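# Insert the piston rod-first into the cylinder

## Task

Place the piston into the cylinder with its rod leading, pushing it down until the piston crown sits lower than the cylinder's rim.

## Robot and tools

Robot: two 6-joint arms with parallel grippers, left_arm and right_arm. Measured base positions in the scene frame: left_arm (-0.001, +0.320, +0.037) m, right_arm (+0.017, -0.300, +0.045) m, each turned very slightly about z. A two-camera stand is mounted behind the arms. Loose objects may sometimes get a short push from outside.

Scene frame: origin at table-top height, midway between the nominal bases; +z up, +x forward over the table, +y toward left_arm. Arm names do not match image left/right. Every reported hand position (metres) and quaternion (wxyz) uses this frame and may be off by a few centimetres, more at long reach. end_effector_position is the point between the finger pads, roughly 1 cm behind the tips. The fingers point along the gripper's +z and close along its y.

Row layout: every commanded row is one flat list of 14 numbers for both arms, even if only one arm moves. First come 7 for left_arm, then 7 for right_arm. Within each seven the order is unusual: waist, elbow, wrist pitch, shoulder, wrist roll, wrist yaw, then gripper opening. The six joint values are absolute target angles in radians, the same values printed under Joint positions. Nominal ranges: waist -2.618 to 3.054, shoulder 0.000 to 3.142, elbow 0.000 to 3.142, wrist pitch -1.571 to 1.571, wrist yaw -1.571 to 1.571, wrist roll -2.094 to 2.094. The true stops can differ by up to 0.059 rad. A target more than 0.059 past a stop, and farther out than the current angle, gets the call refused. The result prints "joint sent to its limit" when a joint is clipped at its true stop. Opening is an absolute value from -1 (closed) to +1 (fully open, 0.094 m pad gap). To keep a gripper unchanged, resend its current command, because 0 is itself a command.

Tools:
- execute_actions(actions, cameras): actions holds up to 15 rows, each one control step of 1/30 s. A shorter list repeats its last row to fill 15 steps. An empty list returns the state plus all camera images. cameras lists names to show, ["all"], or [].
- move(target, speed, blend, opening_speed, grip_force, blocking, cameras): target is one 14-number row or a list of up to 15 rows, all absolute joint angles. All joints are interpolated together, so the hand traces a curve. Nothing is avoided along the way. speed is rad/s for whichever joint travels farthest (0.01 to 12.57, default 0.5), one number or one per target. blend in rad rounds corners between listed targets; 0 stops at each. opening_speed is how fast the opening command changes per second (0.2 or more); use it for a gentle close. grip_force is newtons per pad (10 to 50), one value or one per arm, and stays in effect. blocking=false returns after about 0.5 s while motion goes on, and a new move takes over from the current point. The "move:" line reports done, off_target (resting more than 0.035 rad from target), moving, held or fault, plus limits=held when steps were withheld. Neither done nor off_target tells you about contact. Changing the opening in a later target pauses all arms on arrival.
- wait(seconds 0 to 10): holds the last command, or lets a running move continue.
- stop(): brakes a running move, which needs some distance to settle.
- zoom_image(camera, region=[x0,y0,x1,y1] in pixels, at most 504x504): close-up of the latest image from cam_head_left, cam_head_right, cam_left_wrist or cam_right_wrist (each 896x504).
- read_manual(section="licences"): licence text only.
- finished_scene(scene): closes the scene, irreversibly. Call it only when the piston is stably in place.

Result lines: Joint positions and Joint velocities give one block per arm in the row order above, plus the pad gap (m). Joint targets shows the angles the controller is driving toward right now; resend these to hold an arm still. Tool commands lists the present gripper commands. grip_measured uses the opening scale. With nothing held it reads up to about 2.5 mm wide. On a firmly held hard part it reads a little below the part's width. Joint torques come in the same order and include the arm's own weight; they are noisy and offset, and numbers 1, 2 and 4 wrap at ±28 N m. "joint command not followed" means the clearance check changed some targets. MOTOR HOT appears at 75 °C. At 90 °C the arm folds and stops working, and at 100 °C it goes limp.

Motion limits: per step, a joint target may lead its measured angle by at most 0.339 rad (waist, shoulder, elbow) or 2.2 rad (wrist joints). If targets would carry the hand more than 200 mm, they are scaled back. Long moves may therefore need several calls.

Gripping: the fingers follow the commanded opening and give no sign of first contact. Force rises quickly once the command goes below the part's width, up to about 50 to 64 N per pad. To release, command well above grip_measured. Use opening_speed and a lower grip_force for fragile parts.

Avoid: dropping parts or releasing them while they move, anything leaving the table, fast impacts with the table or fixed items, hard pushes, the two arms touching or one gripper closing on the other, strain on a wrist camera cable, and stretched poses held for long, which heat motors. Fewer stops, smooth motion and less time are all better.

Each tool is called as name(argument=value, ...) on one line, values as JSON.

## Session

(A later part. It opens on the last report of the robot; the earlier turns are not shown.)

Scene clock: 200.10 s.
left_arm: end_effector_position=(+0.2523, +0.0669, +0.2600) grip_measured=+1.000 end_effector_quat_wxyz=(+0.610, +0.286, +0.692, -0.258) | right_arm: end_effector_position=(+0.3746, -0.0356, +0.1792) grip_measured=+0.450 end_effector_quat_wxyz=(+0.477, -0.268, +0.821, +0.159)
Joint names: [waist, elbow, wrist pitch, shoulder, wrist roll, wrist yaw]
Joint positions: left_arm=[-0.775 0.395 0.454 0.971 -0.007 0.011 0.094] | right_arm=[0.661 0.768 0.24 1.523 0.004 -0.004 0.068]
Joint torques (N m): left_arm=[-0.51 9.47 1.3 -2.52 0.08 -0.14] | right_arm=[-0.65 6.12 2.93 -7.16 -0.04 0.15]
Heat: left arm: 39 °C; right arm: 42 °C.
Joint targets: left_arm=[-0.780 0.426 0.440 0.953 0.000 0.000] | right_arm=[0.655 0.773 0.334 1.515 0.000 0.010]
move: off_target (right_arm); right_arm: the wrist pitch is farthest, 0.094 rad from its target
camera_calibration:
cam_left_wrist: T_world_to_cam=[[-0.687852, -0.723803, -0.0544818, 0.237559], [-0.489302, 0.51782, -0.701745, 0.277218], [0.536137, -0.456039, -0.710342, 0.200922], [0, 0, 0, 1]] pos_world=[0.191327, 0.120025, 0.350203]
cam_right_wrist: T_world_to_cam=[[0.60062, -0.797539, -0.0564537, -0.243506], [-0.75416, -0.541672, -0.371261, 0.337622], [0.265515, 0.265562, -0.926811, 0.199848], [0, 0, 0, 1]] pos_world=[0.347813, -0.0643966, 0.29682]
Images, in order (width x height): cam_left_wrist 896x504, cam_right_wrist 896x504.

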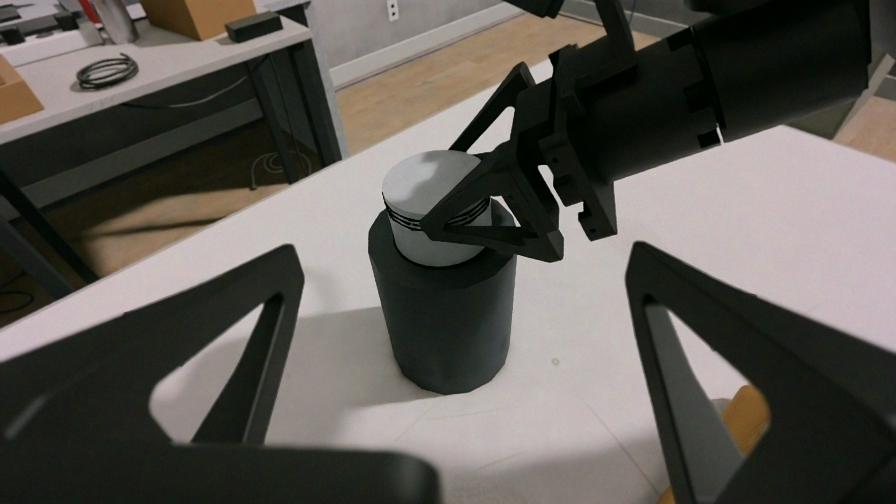

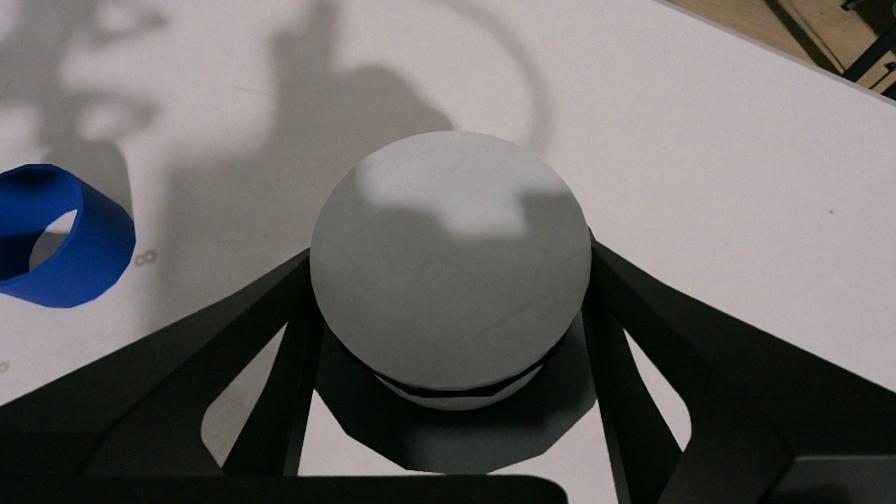

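move(target=[[-0.78, 0.426, 0.44, 0.953, 0.0, 0.0, 1.0, 0.655, 0.7665, 0.3400, 1.5145, 0.0, 0.01, 0.25], [-0.78, 0.426, 0.44, 0.953, 0.0, 0.0, 1.0, 0.655, 0.754, 0.3635, 1.5255, 0.0, 0.01, 0.25]], speed=0.06, blend=[0, 0], cameras=["cam_left_wrist", "cam_right_wrist"])

zoom_image(camera="cam_left_wrist", region=[375, 180, 435, 270])

zoom_image(camera="cam_left_wrist", region=[450, 180, 510, 270])

zoom_image(camera="cam_right_wrist", region=[300, 110, 620, 480])

Scene clock: 206.10 s.
left_arm: end_effector_position=(+0.2523, +0.0669, +0.2600) grip_measured=+1.000 end_effector_quat_wxyz=(+0.610, +0.286, +0.692, -0.258) | right_arm: end_effector_position=(+0.3748, -0.0357, +0.1761) grip_measured=+0.450 end_effector_quat_wxyz=(+0.481, -0.268, +0.819, +0.160)
Joint names: [waist, elbow, wrist pitch, shoulder, wrist roll, wrist yaw]
Joint positions: left_arm=[-0.775 0.395 0.454 0.971 -0.007 0.011 0.094] | right_arm=[0.661 0.752 0.271 1.531 0.004 -0.003 0.068]
Joint torques (N m): left_arm=[-0.5 9.46 1.3 -2.54 0.08 -0.15] | right_arm=[-0.59 5.96 2.9 -6.79 -0.03 0.11]
Heat: left arm: 40 °C; right arm: 43 °C.
Joint targets: left_arm=[-0.780 0.426 0.440 0.953 0.000 0.000] | right_arm=[0.655 0.754 0.364 1.526 0.000 0.010]
move: off_target (right_arm); right_arm: the wrist pitch is farthest, 0.092 rad from its target
camera_calibration:
cam_left_wrist: T_world_to_cam=[[-0.687852, -0.723803, -0.0544818, 0.237559], [-0.489302, 0.51782, -0.701745, 0.277218], [0.536137, -0.456039, -0.710342, 0.200922], [0, 0, 0, 1]] pos_world=[0.191327, 0.120025, 0.350203]
cam_right_wrist: T_world_to_cam=[[0.600512, -0.79766, -0.0558943, -0.243893], [-0.751857, -0.539468, -0.379059, 0.33707], [0.272207, 0.269654, -0.923683, 0.19398], [0, 0, 0, 1]] pos_world=[0.347087, -0.0650129, 0.293313]
Images, in order (width x height): cam_left_wrist 896x504, cam_right_wrist 896x504.

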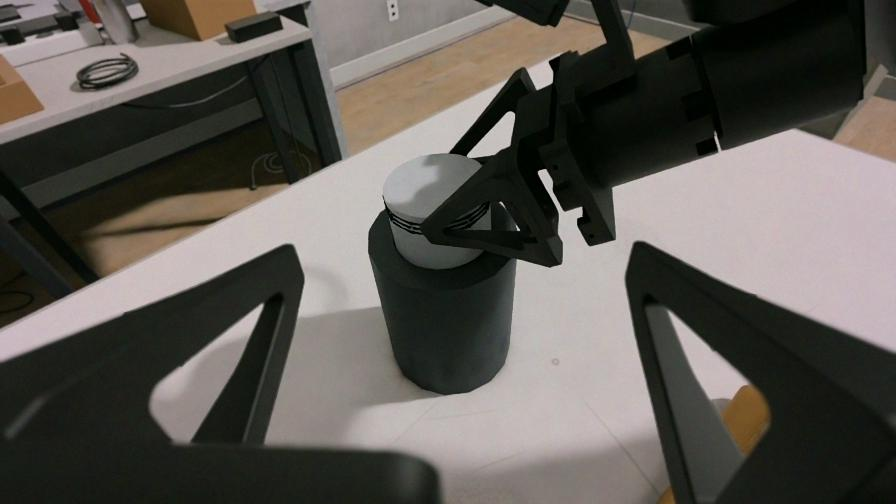

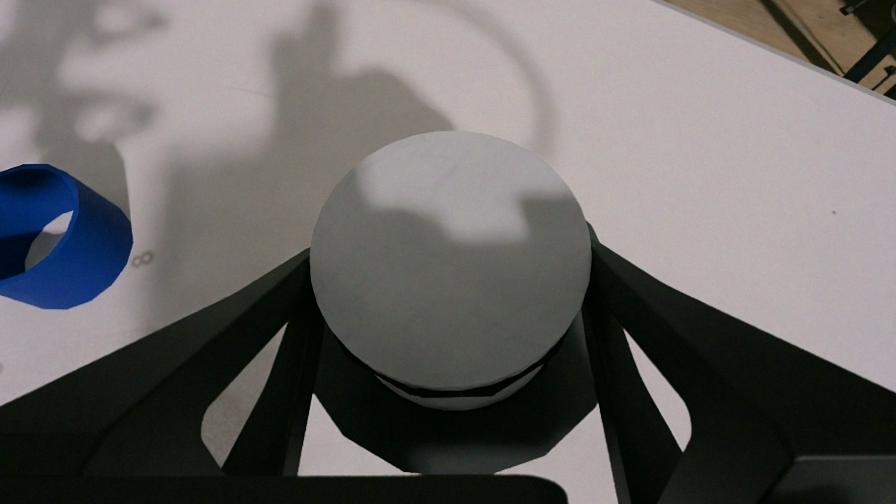

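Scaled by 5.600 from the camera's 896x504 image, which has a finer 1280x720 frame.

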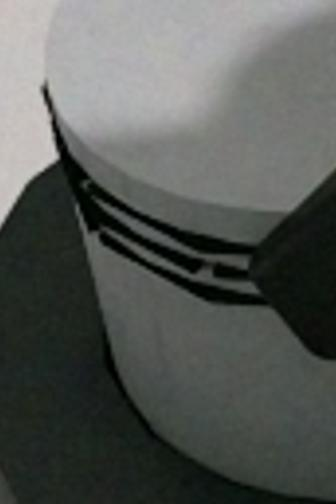

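Scaled by 5.600 from the camera's 896x504 image, which has a finer 1280x720 frame.

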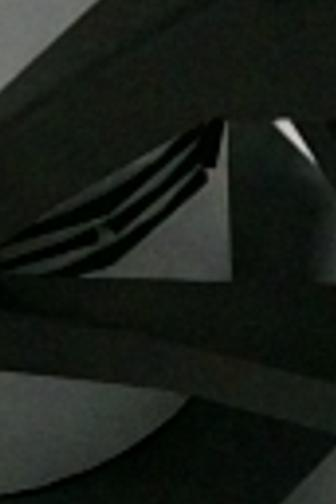

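Scaled by 1.362 from the camera's 896x504 image, which has a finer 1280x720 frame.

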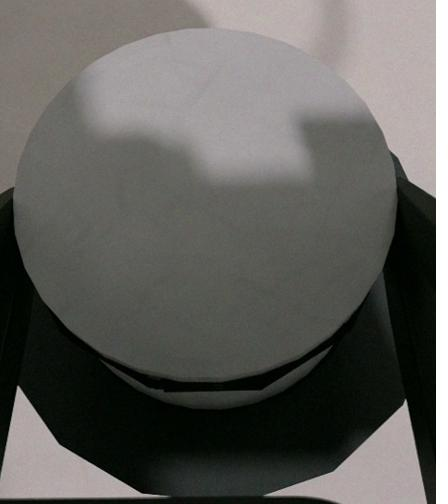

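move(target=[-0.78, 0.426, 0.44, 0.953, 0.0, 0.0, 1.0, 0.655, 0.7385, 0.3915, 1.5365, 0.0, 0.01, 0.25], speed=0.06, cameras=["cam_left_wrist", "cam_right_wrist"])

zoom_image(camera="cam_left_wrist", region=[370, 150, 520, 290])

zoom_image(camera="cam_right_wrist", region=[300, 110, 620, 480])

Scene clock: 208.33 s.
left_arm: end_effector_position=(+0.2523, +0.0669, +0.2600) grip_measured=+1.000 end_effector_quat_wxyz=(+0.610, +0.286, +0.692, -0.258) | right_arm: end_effector_position=(+0.3748, -0.0356, +0.1715) grip_measured=+0.450 end_effector_quat_wxyz=(+0.483, -0.267, +0.818, +0.161)
Joint names: [waist, elbow, wrist pitch, shoulder, wrist roll, wrist yaw]
Joint positions: left_arm=[-0.775 0.395 0.454 0.971 -0.007 0.011 0.094] | right_arm=[0.661 0.737 0.302 1.542 0.004 -0.003 0.068]
Joint torques (N m): left_arm=[-0.51 9.47 1.3 -2.54 0.08 -0.14] | right_arm=[-0.57 5.76 2.88 -6.98 -0.03 0.12]
Heat: left arm: 40 °C; right arm: 43 °C.
Joint targets: left_arm=[-0.780 0.426 0.440 0.953 0.000 0.000] | right_arm=[0.655 0.739 0.391 1.536 0.000 0.010]
move: off_target (right_arm); right_arm: the wrist pitch is farthest, 0.090 rad from its target
camera_calibration:
cam_left_wrist: T_world_to_cam=[[-0.687852, -0.723803, -0.0544818, 0.237559], [-0.489302, 0.51782, -0.701745, 0.277218], [0.536137, -0.456039, -0.710342, 0.200922], [0, 0, 0, 1]] pos_world=[0.191327, 0.120025, 0.350203]
cam_right_wrist: T_world_to_cam=[[0.600679, -0.797535, -0.0558741, -0.244277], [-0.750593, -0.538497, -0.382924, 0.335589], [0.275308, 0.271954, -0.922088, 0.188326], [0, 0, 0, 1]] pos_world=[0.346775, -0.0653217, 0.288509]
Images, in order (width x height): cam_left_wrist 896x504, cam_right_wrist 896x504.

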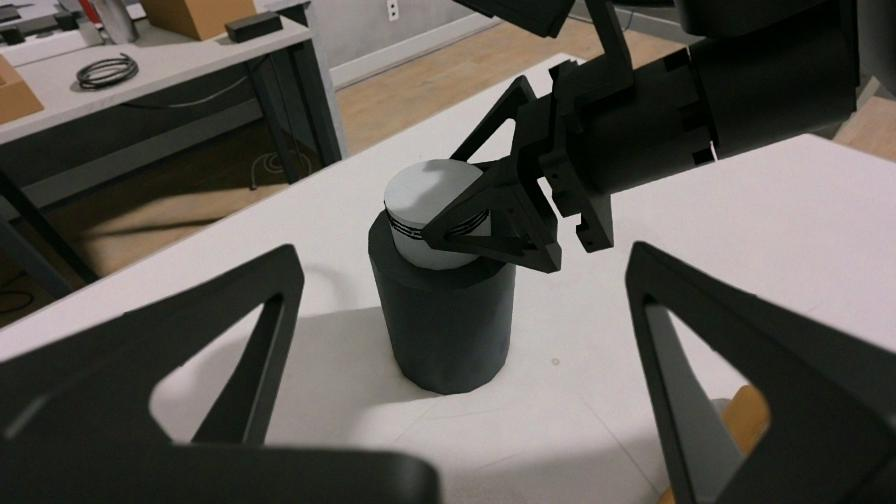

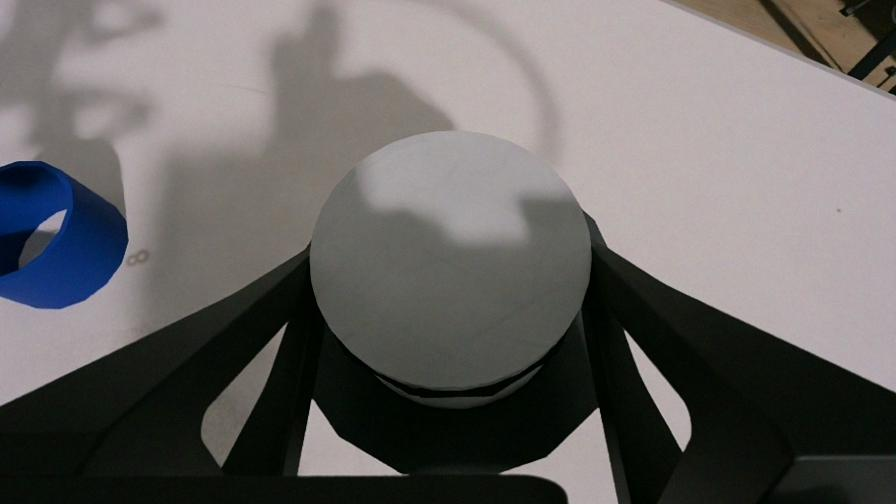

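Scaled by 3.360 from the camera's 896x504 image, which has a finer 1280x720 frame.

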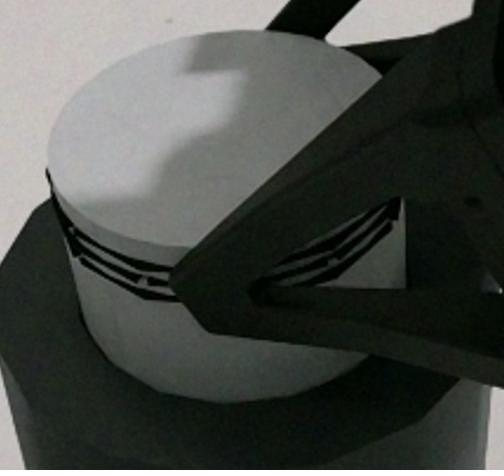

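Scaled by 1.362 from the camera's 896x504 image, which has a finer 1280x720 frame.

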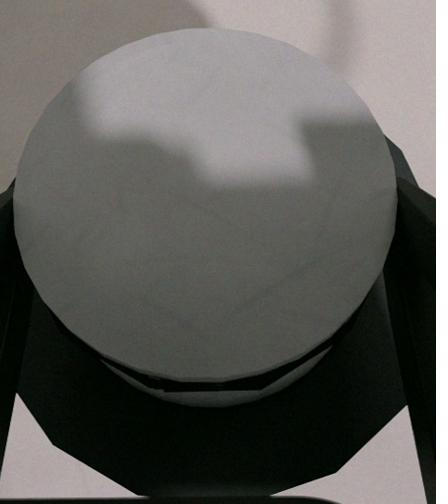

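move(target=[-0.78, 0.426, 0.44, 0.953, 0.0, 0.0, 1.0, 0.655, 0.705, 0.4655, 1.576, 0.0, 0.01, 0.25], speed=0.08, cameras=["cam_left_wrist", "cam_right_wrist"])

zoom_image(camera="cam_left_wrist", region=[370, 150, 570, 290])

zoom_image(camera="cam_right_wrist", region=[270, 110, 640, 480])

Scene clock: 211.50 s.
left_arm: end_effector_position=(+0.2523, +0.0669, +0.2600) grip_measured=+1.000 end_effector_quat_wxyz=(+0.610, +0.286, +0.692, -0.258) | right_arm: end_effector_position=(+0.3749, -0.0356, +0.1686) grip_measured=+0.450 end_effector_quat_wxyz=(+0.496, -0.265, +0.810, +0.165)
Joint names: [waist, elbow, wrist pitch, shoulder, wrist roll, wrist yaw]
Joint positions: left_arm=[-0.775 0.395 0.454 0.971 -0.007 0.011 0.094] | right_arm=[0.661 0.701 0.382 1.554 0.004 -0.003 0.068]
Joint torques (N m): left_arm=[-0.5 9.46 1.3 -2.52 0.08 -0.14] | right_arm=[-0.55 5.76 2.82 -4.4 -0.03 0.13]
Heat: left arm: 40 °C; right arm: 43 °C.
Joint targets: left_arm=[-0.780 0.426 0.440 0.953 0.000 0.000] | right_arm=[0.655 0.705 0.466 1.576 0.000 0.010]
move: off_target (right_arm); right_arm: the wrist pitch is farthest, 0.084 rad from its target
camera_calibration:
cam_left_wrist: T_world_to_cam=[[-0.687852, -0.723803, -0.0544818, 0.237559], [-0.489302, 0.51782, -0.701745, 0.277218], [0.536137, -0.456039, -0.710342, 0.200922], [0, 0, 0, 1]] pos_world=[0.191327, 0.120025, 0.350203]
cam_right_wrist: T_world_to_cam=[[0.602113, -0.796478, -0.055525, -0.244941], [-0.74032, -0.530911, -0.412384, 0.33608], [0.298976, 0.289408, -0.909317, 0.175277], [0, 0, 0, 1]] pos_world=[0.343885, -0.0673883, 0.284376]
Images, in order (width x height): cam_left_wrist 896x504, cam_right_wrist 896x504.

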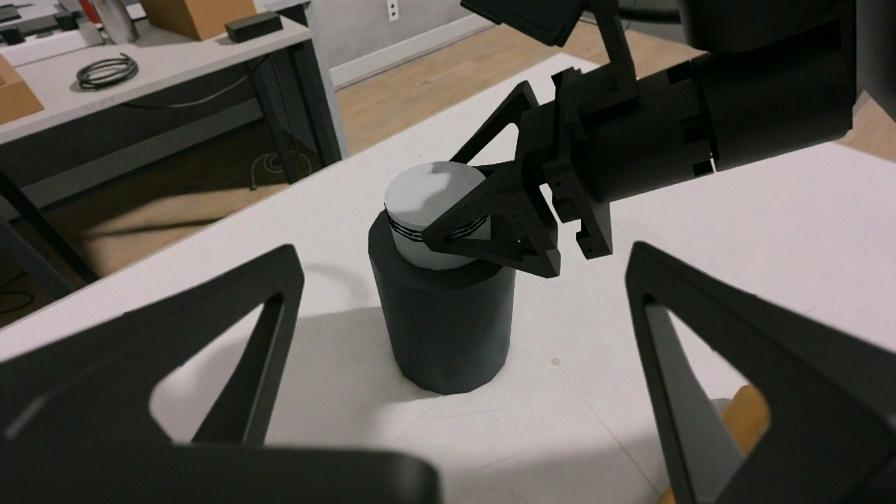

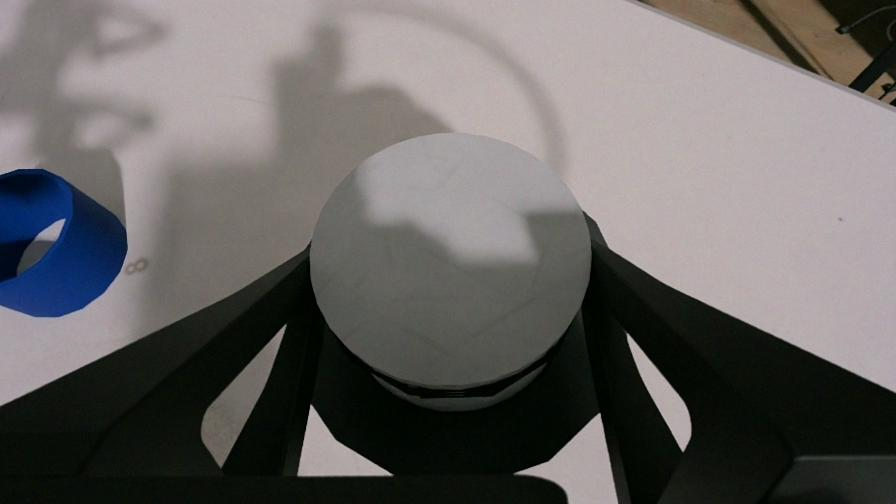

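Scaled by 2.520 from the camera's 896x504 image, which has a finer 1280x720 frame.

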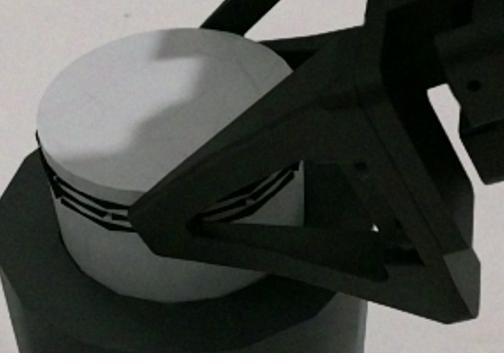

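Scaled by 1.362 from the camera's 896x504 image, which has a finer 1280x720 frame.

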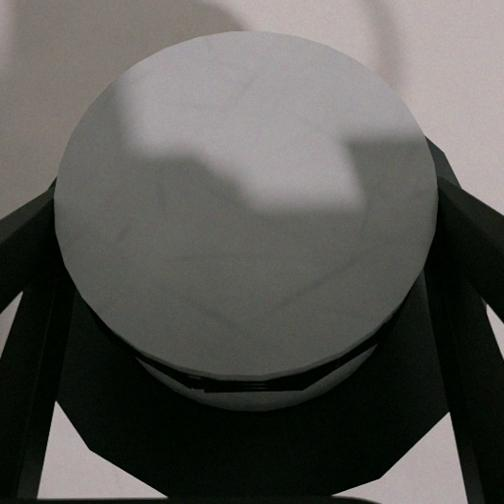

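move(target=[[-0.78, 0.426, 0.44, 0.953, 0.0, 0.0, 1.0, 0.666, 0.701, 0.4625, 1.576, 0.0, 0.01, 0.25], [-0.78, 0.426, 0.44, 0.953, 0.0, 0.0, 1.0, 0.648, 0.699, 0.4615, 1.578, 0.0, 0.01, 0.25], [-0.78, 0.426, 0.44, 0.953, 0.0, 0.0, 1.0, 0.656, 0.698, 0.4615, 1.578, 0.0, 0.01, 0.25]], speed=0.05, blend=[0.003, 0.003, 0], cameras=["cam_left_wrist", "cam_right_wrist"])

Scene clock: 216.73 s.
left_arm: end_effector_position=(+0.2523, +0.0669, +0.2600) grip_measured=+1.000 end_effector_quat_wxyz=(+0.610, +0.286, +0.692, -0.258) | right_arm: end_effector_position=(+0.3750, -0.0357, +0.1685) grip_measured=+0.450 end_effector_quat_wxyz=(+0.498, -0.264, +0.809, +0.165)
Joint names: [waist, elbow, wrist pitch, shoulder, wrist roll, wrist yaw]
Joint positions: left_arm=[-0.775 0.395 0.454 0.971 -0.007 0.011 0.094] | right_arm=[0.661 0.697 0.391 1.555 0.004 -0.003 0.068]
Joint torques (N m): left_arm=[-0.5 9.46 1.3 -2.54 0.08 -0.15] | right_arm=[-0.42 5.64 2.66 -4.34 -0.02 0.14]
Heat: left arm: 40 °C; right arm: 43 °C.
Joint targets: left_arm=[-0.780 0.426 0.440 0.953 0.000 0.000] | right_arm=[0.656 0.698 0.462 1.578 0.000 0.010]
move: off_target (right_arm); right_arm: the wrist pitch is farthest, 0.071 rad from its target
camera_calibration:
cam_left_wrist: T_world_to_cam=[[-0.687852, -0.723803, -0.0544818, 0.237559], [-0.489302, 0.51782, -0.701745, 0.277218], [0.536137, -0.456039, -0.710342, 0.200922], [0, 0, 0, 1]] pos_world=[0.191327, 0.120025, 0.350203]
cam_right_wrist: T_world_to_cam=[[0.602033, -0.796547, -0.0553987, -0.245127], [-0.739088, -0.52966, -0.416183, 0.33612], [0.302167, 0.291501, -0.907592, 0.173827], [0, 0, 0, 1]] pos_world=[0.343472, -0.0678968, 0.284072]
Images, in order (width x height): cam_left_wrist 896x504, cam_right_wrist 896x504.

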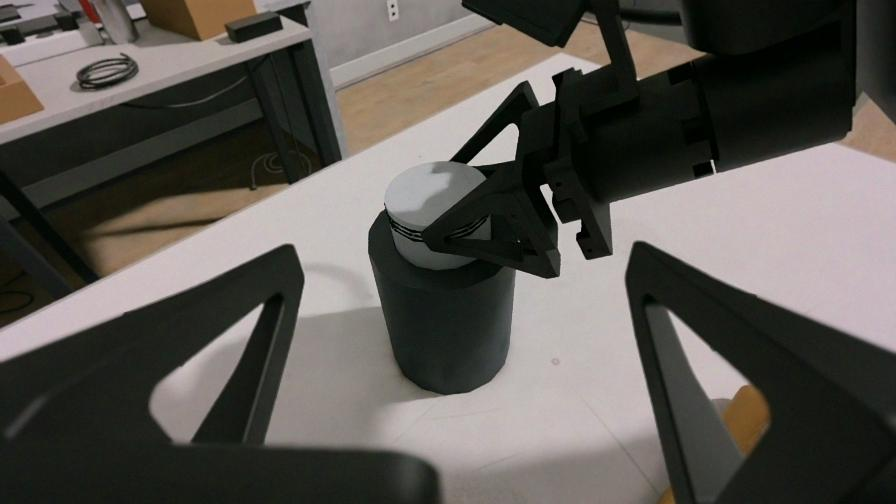

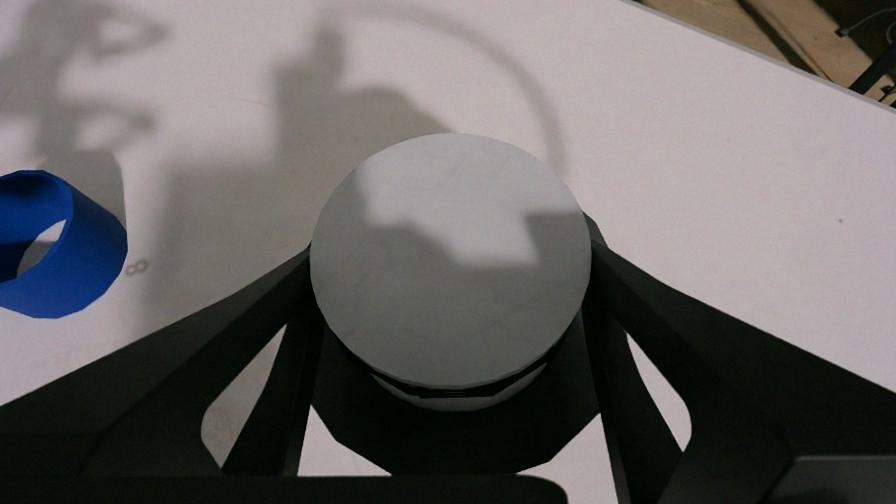

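zoom_image(camera="cam_left_wrist", region=[375, 200, 445, 280])

zoom_image(camera="cam_left_wrist", region=[440, 200, 510, 280])

zoom_image(camera="cam_right_wrist", region=[300, 120, 620, 480])

Scaled by 6.300 from the camera's 896x504 image, which has a finer 1280x720 frame.

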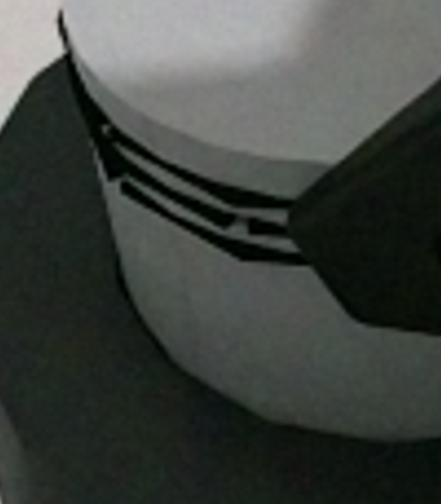

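Scaled by 6.300 from the camera's 896x504 image, which has a finer 1280x720 frame.

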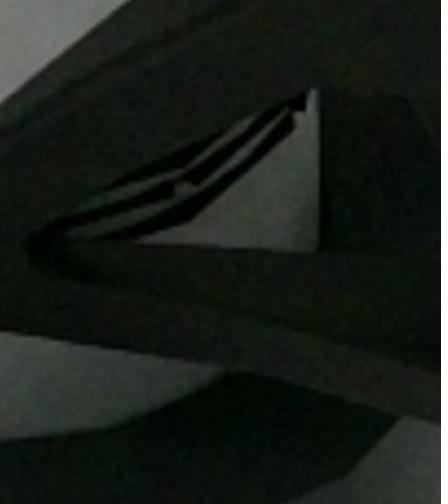

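Scaled by 1.400 from the camera's 896x504 image, which has a finer 1280x720 frame.

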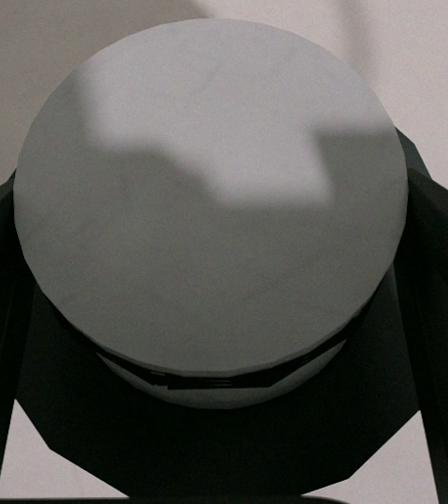

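move(target=[-0.78, 0.426, 0.44, 0.953, 0.0, 0.0, 1.0, 0.655, 0.681, 0.511, 1.502, 0.0, 0.01, 0.25], speed=0.15, cameras=["cam_left_wrist", "cam_right_wrist"])

zoom_image(camera="cam_left_wrist", region=[375, 200, 445, 280])

zoom_image(camera="cam_left_wrist", region=[370, 150, 570, 290])

zoom_image(camera="cam_right_wrist", region=[300, 120, 620, 480])

Scene clock: 221.50 s.
left_arm: end_effector_position=(+0.2523, +0.0669, +0.2600) grip_measured=+1.000 end_effector_quat_wxyz=(+0.610, +0.286, +0.692, -0.258) | right_arm: end_effector_position=(+0.3744, -0.0361, +0.1687) grip_measured=+0.450 end_effector_quat_wxyz=(+0.504, -0.263, +0.806, +0.167)
Joint names: [waist, elbow, wrist pitch, shoulder, wrist roll, wrist yaw]
Joint positions: left_arm=[-0.775 0.395 0.454 0.971 -0.007 0.011 0.094] | right_arm=[0.661 0.68 0.423 1.555 0.004 -0.003 0.068]
Joint torques (N m): left_arm=[-0.5 9.46 1.3 -2.52 0.08 -0.14] | right_arm=[-0.57 5.48 2.88 -11.3 -0.04 0.11]
Heat: left arm: 40 °C; right arm: 43 °C.
Joint targets: left_arm=[-0.780 0.426 0.440 0.953 0.000 0.000] | right_arm=[0.655 0.681 0.511 1.502 0.000 0.010]
move: off_target (right_arm); right_arm: the wrist pitch is farthest, 0.088 rad from its target
camera_calibration:
cam_left_wrist: T_world_to_cam=[[-0.687852, -0.723803, -0.0544818, 0.237559], [-0.489302, 0.51782, -0.701745, 0.277218], [0.536137, -0.456039, -0.710342, 0.200922], [0, 0, 0, 1]] pos_world=[0.191327, 0.120025, 0.350203]
cam_right_wrist: T_world_to_cam=[[0.602709, -0.79605, -0.0551921, -0.245382], [-0.733796, -0.525742, -0.430277, 0.33617], [0.313505, 0.299831, -0.901008, 0.1692], [0, 0, 0, 1]] pos_world=[0.341529, -0.0693287, 0.283554]
Images, in order (width x height): cam_left_wrist 896x504, cam_right_wrist 896x504.

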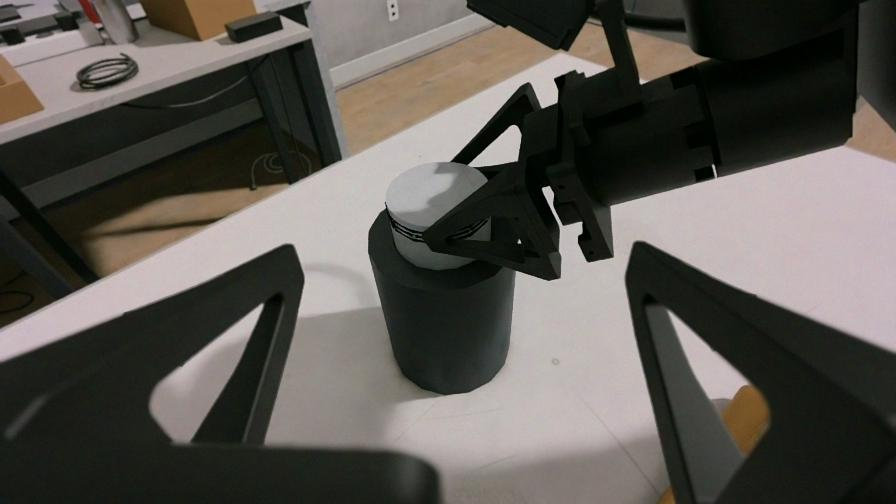

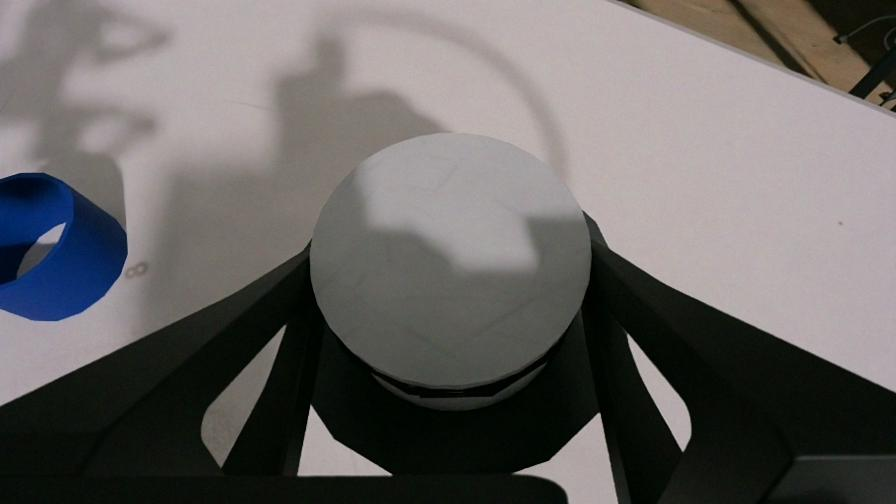

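Scaled by 6.300 from the camera's 896x504 image, which has a finer 1280x720 frame.

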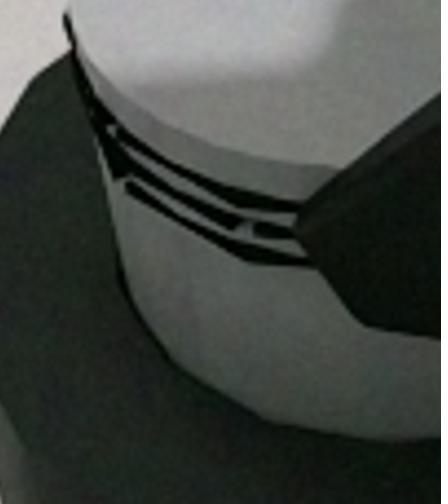

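Scaled by 2.520 from the camera's 896x504 image, which has a finer 1280x720 frame.

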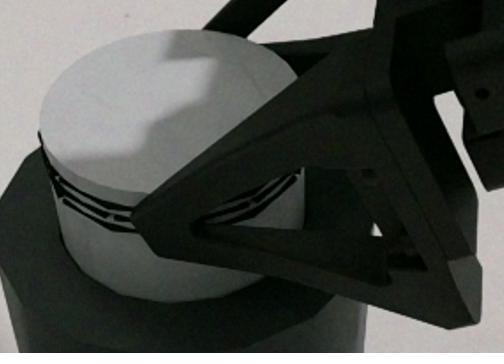

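Scaled by 1.400 from the camera's 896x504 image, which has a finer 1280x720 frame.

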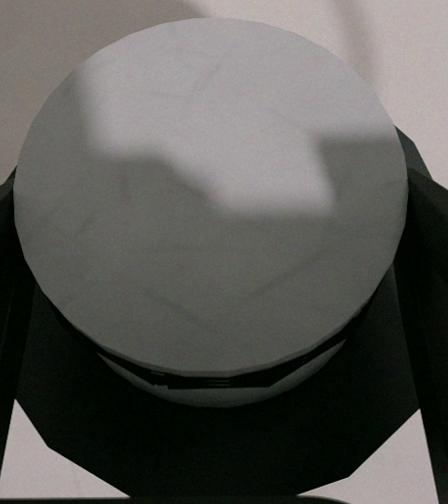

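move(target=[[-0.78, 0.426, 0.44, 0.953, 0.0, 0.0, 1.0, 0.655, 0.681, 0.511, 1.547, 0.0, 0.01, 0.25], [-0.78, 0.426, 0.44, 0.953, 0.0, 0.0, 1.0, 0.655, 0.651, 0.5855, 1.582, 0.0, 0.01, 0.25]], speed=0.1, blend=[0, 0], cameras=["cam_left_wrist", "cam_right_wrist"])

zoom_image(camera="cam_left_wrist", region=[370, 150, 570, 290])

zoom_image(camera="cam_right_wrist", region=[300, 120, 620, 480])

Scene clock: 224.93 s.
left_arm: end_effector_position=(+0.2523, +0.0669, +0.2600) grip_measured=+1.000 end_effector_quat_wxyz=(+0.610, +0.286, +0.692, -0.258) | right_arm: end_effector_position=(+0.3743, -0.0362, +0.1600) grip_measured=+0.450 end_effector_quat_wxyz=(+0.509, -0.262, +0.802, +0.169)
Joint names: [waist, elbow, wrist pitch, shoulder, wrist roll, wrist yaw]
Joint positions: left_arm=[-0.775 0.395 0.454 0.971 -0.007 0.011 0.094] | right_arm=[0.661 0.65 0.497 1.584 0.004 -0.003 0.068]
Joint torques (N m): left_arm=[-0.5 9.47 1.3 -2.52 0.09 -0.14] | right_arm=[-0.53 5.38 2.9 -6.57 -0.02 0.16]
Heat: left arm: 40 °C; right arm: 43 °C.
Joint targets: left_arm=[-0.780 0.426 0.440 0.953 0.000 0.000] | right_arm=[0.655 0.651 0.586 1.582 0.000 0.010]
move: off_target (right_arm); right_arm: the wrist pitch is farthest, 0.089 rad from its target
camera_calibration:
cam_left_wrist: T_world_to_cam=[[-0.687852, -0.723803, -0.0544818, 0.237559], [-0.489302, 0.51782, -0.701745, 0.277218], [0.536137, -0.456039, -0.710342, 0.200922], [0, 0, 0, 1]] pos_world=[0.191327, 0.120025, 0.350203]
cam_right_wrist: T_world_to_cam=[[0.603322, -0.795599, -0.054995, -0.246078], [-0.728841, -0.522078, -0.442972, 0.332619], [0.323717, 0.307338, -0.894847, 0.156931], [0, 0, 0, 1]] pos_world=[0.34009, -0.0703575, 0.274237]
Images, in order (width x height): cam_left_wrist 896x504, cam_right_wrist 896x504.

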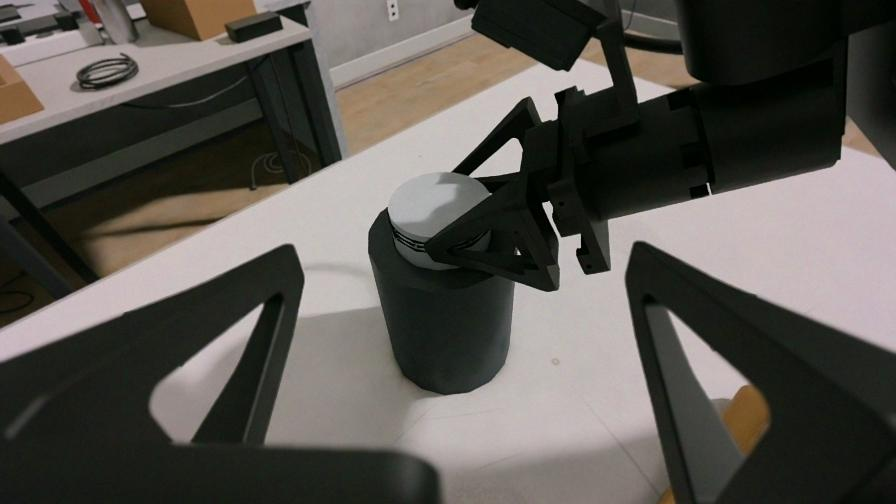

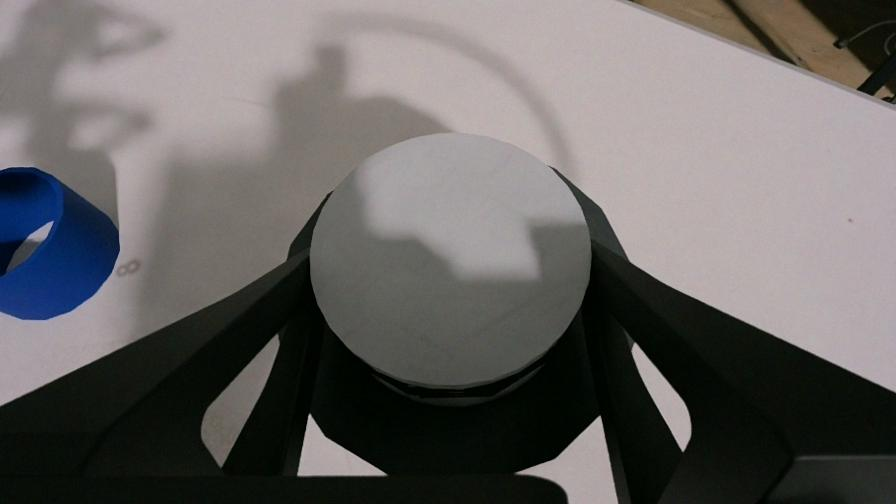

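Scaled by 2.520 from the camera's 896x504 image, which has a finer 1280x720 frame.

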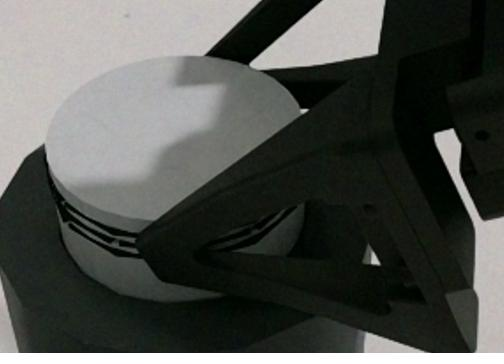

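Scaled by 1.400 from the camera's 896x504 image, which has a finer 1280x720 frame.

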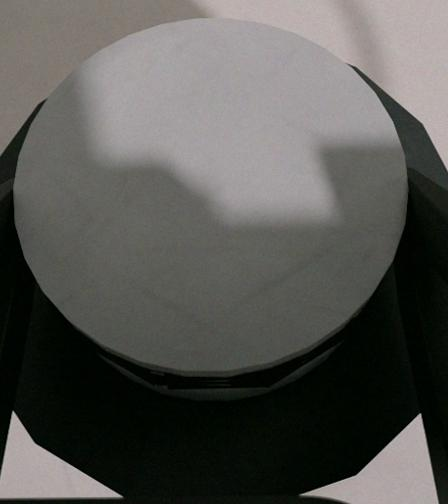

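move(target=[-0.78, 0.426, 0.44, 0.953, 0.0, 0.0, 1.0, 0.655, 0.643, 0.6035, 1.592, 0.0, 0.01, 0.25], speed=0.08, cameras=["all"])

zoom_image(camera="cam_left_wrist", region=[370, 150, 570, 290])

zoom_image(camera="cam_right_wrist", region=[270, 110, 640, 480])

Scene clock: 229.23 s.
left_arm: end_effector_position=(+0.2523, +0.0669, +0.2600) grip_measured=+1.000 end_effector_quat_wxyz=(+0.610, +0.286, +0.692, -0.258) | right_arm: end_effector_position=(+0.3742, -0.0363, +0.1570) grip_measured=+0.450 end_effector_quat_wxyz=(+0.510, -0.262, +0.801, +0.170)
Joint names: [waist, elbow, wrist pitch, shoulder, wrist roll, wrist yaw]
Joint positions: left_arm=[-0.775 0.395 0.454 0.971 -0.007 0.011 0.094] | right_arm=[0.661 0.642 0.516 1.593 0.004 -0.003 0.068]
Joint torques (N m): left_arm=[-0.51 9.46 1.3 -2.54 0.07 -0.14] | right_arm=[-0.46 5.35 2.93 -6.52 0 0.11]
Heat: left arm: 40 °C; right arm: 43 °C.
Joint targets: left_arm=[-0.780 0.426 0.440 0.953 0.000 0.000] | right_arm=[0.655 0.643 0.603 1.592 0.000 0.010]
move: off_target (right_arm); right_arm: the wrist pitch is farthest, 0.087 rad from its target
camera_calibration:
cam_left_wrist: T_world_to_cam=[[-0.687852, -0.723803, -0.0544818, 0.237559], [-0.489302, 0.51782, -0.701745, 0.277218], [0.536137, -0.456039, -0.710342, 0.200922], [0, 0, 0, 1]] pos_world=[0.191327, 0.120025, 0.350203]
cam_right_wrist: T_world_to_cam=[[0.603408, -0.795537, -0.0549421, -0.246266], [-0.72814, -0.521575, -0.444715, 0.331185], [0.325131, 0.30835, -0.893986, 0.153674], [0, 0, 0, 1]] pos_world=[0.339784, -0.0705614, 0.271135]

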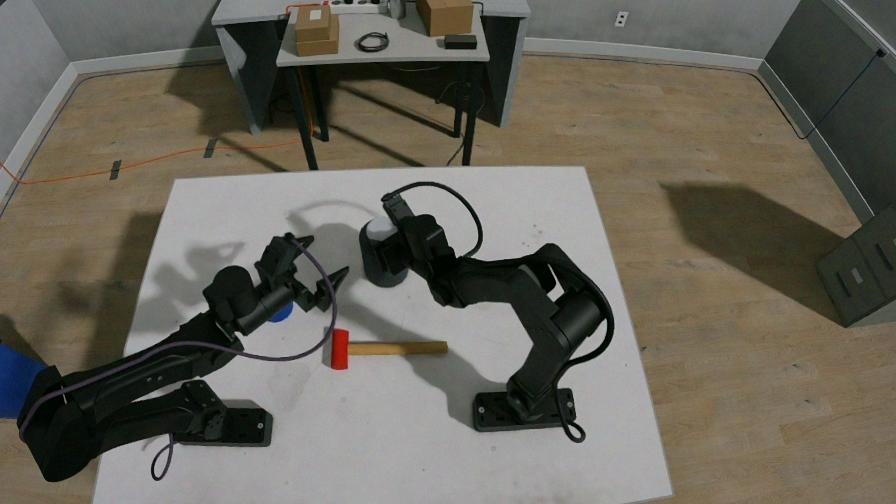

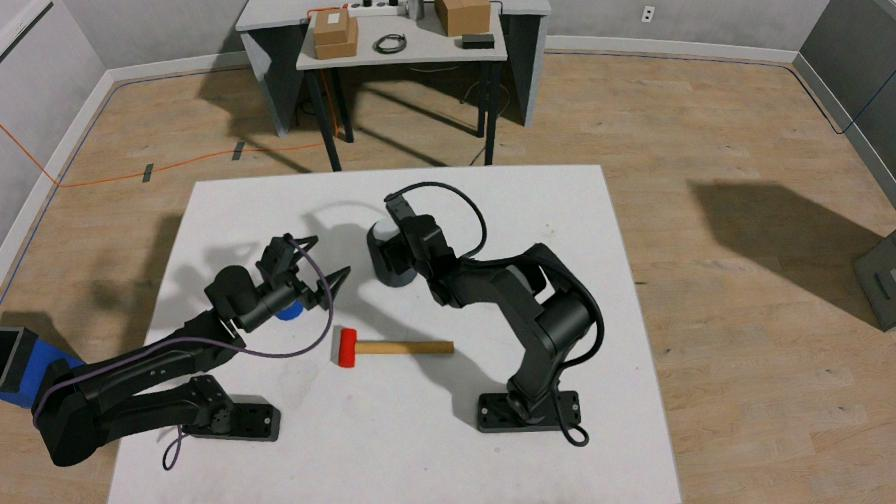

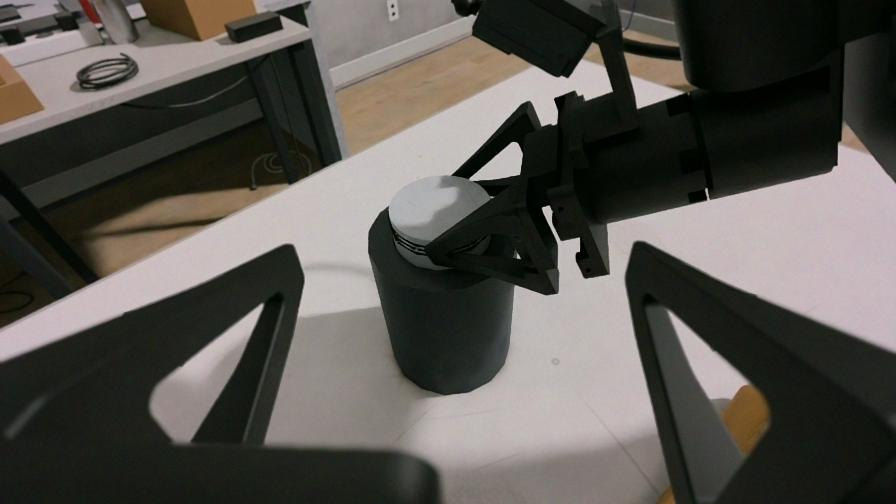

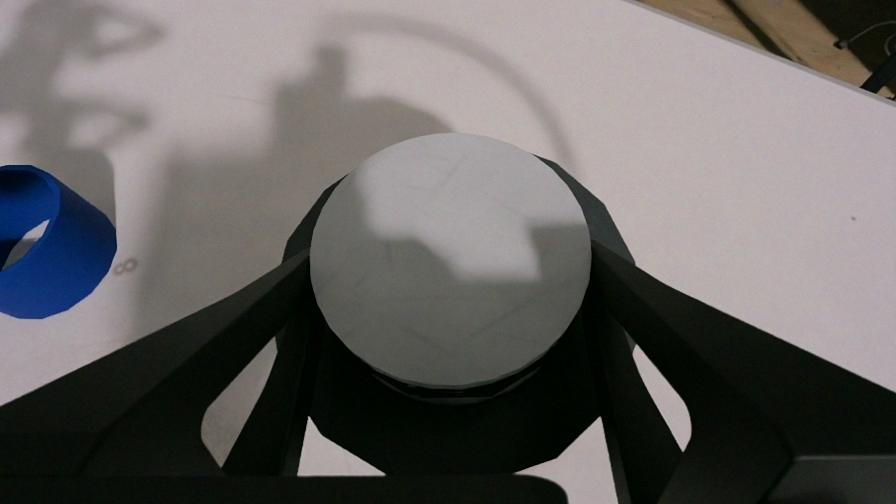

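Scaled by 2.520 from the camera's 896x504 image, which has a finer 1280x720 frame.

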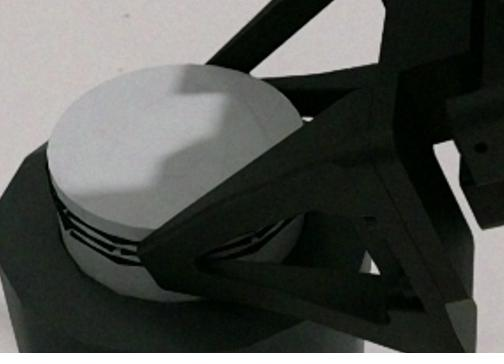

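Scaled by 1.362 from the camera's 896x504 image, which has a finer 1280x720 frame.

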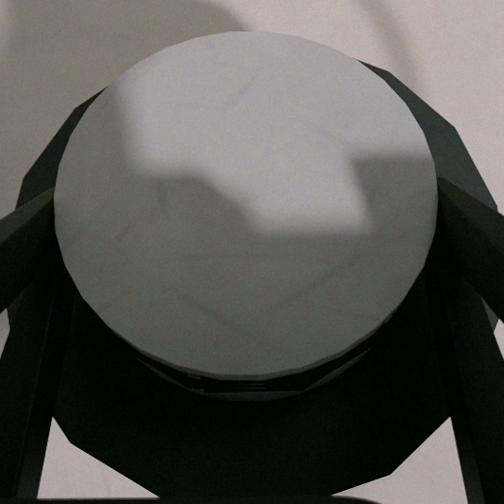

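execute_actions(actions=[[[-0.78,0.426,0.44,0.953,0.0,0.0,1.0,0.655,0.643,0.6035,1.592,0.0,0.01,0.47],[-0.78,0.426,0.44,0.953,0.0,0.0,1.0,0.655,0.643,0.6035,1.592,0.0,0.01,0.30]],[[-0.78,0.426,0.44,0.953,0.0,0.0,1.0,0.655,0.643,0.6035,1.592,0.0,0.01,0.49],[-0.78,0.426,0.44,0.953,0.0,0.0,1.0,0.655,0.643,0.6035,1.592,0.0,0.01,0.30]],[[-0.78,0.426,0.44,0.953,0.0,0.0,1.0,0.655,0.643,0.6035,1.592,0.0,0.01,0.51],[-0.78,0.426,0.44,0.953,0.0,0.0,1.0,0.655,0.643,0.6035,1.592,0.0,0.01,0.30]]], cameras=["cam_left_wrist", "cam_right_wrist"])

Scene clock: 232.10 s.
left_arm: end_effector_position=(+0.2523, +0.0669, +0.2600) grip_measured=+1.000 end_effector_quat_wxyz=(+0.610, +0.286, +0.692, -0.258) | right_arm: end_effector_position=(+0.3762, -0.0347, +0.1627) grip_measured=+0.394 end_effector_quat_wxyz=(+0.520, -0.260, +0.795, +0.173)
Joint names: [waist, elbow, wrist pitch, shoulder, wrist roll, wrist yaw]
Joint positions: left_arm=[-0.775 0.395 0.454 0.971 -0.007 0.011 0.094] | right_arm=[0.661 0.642 0.541 1.593 0.004 -0.004 0.065]
Joint torques (N m): left_arm=[-0.5 9.46 1.3 -2.54 0.08 -0.15] | right_arm=[-0.55 5.38 2.62 -6.52 -0.04 0.15]
Heat: left arm: 40 °C; right arm: 43 °C.
Joint targets: left_arm=[-0.780 0.426 0.440 0.953 0.000 0.000] | right_arm=[0.655 0.643 0.603 1.592 0.000 0.010]
camera_calibration:
cam_left_wrist: T_world_to_cam=[[-0.687852, -0.723803, -0.0544818, 0.237559], [-0.489302, 0.51782, -0.701745, 0.277218], [0.536137, -0.456039, -0.710342, 0.200922], [0, 0, 0, 1]] pos_world=[0.191327, 0.120025, 0.350203]
cam_right_wrist: T_world_to_cam=[[0.60489, -0.794391, -0.0552392, -0.246382], [-0.71896, -0.514996, -0.466771, 0.336399], [0.342351, 0.32206, -0.882651, 0.149766], [0, 0, 0, 1]] pos_world=[0.339619, -0.0707135, 0.275603]
Images, in order (width x height): cam_left_wrist 896x504, cam_right_wrist 896x504.

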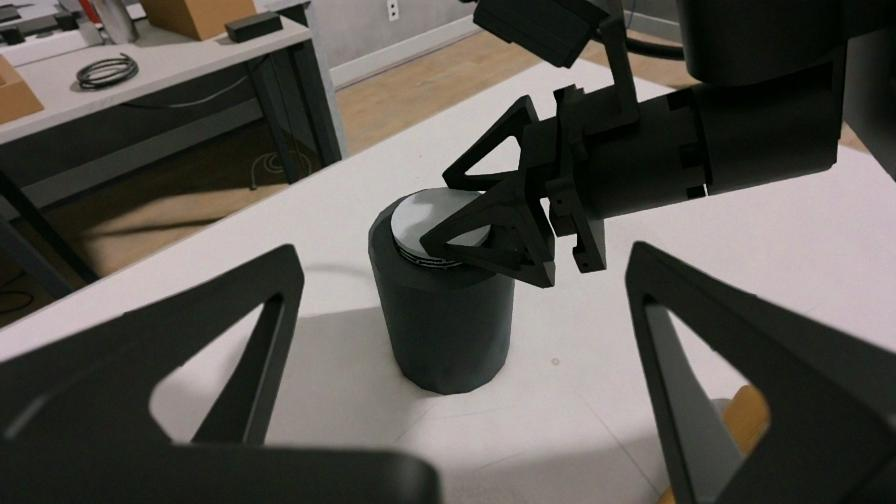

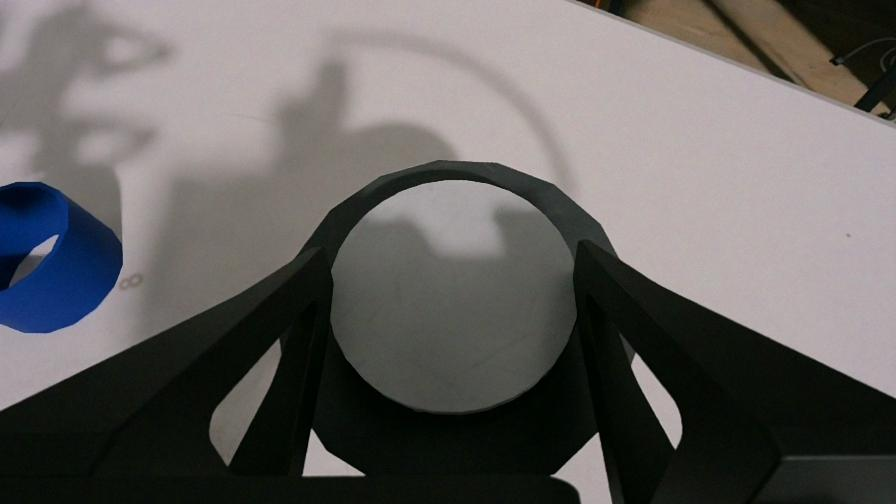

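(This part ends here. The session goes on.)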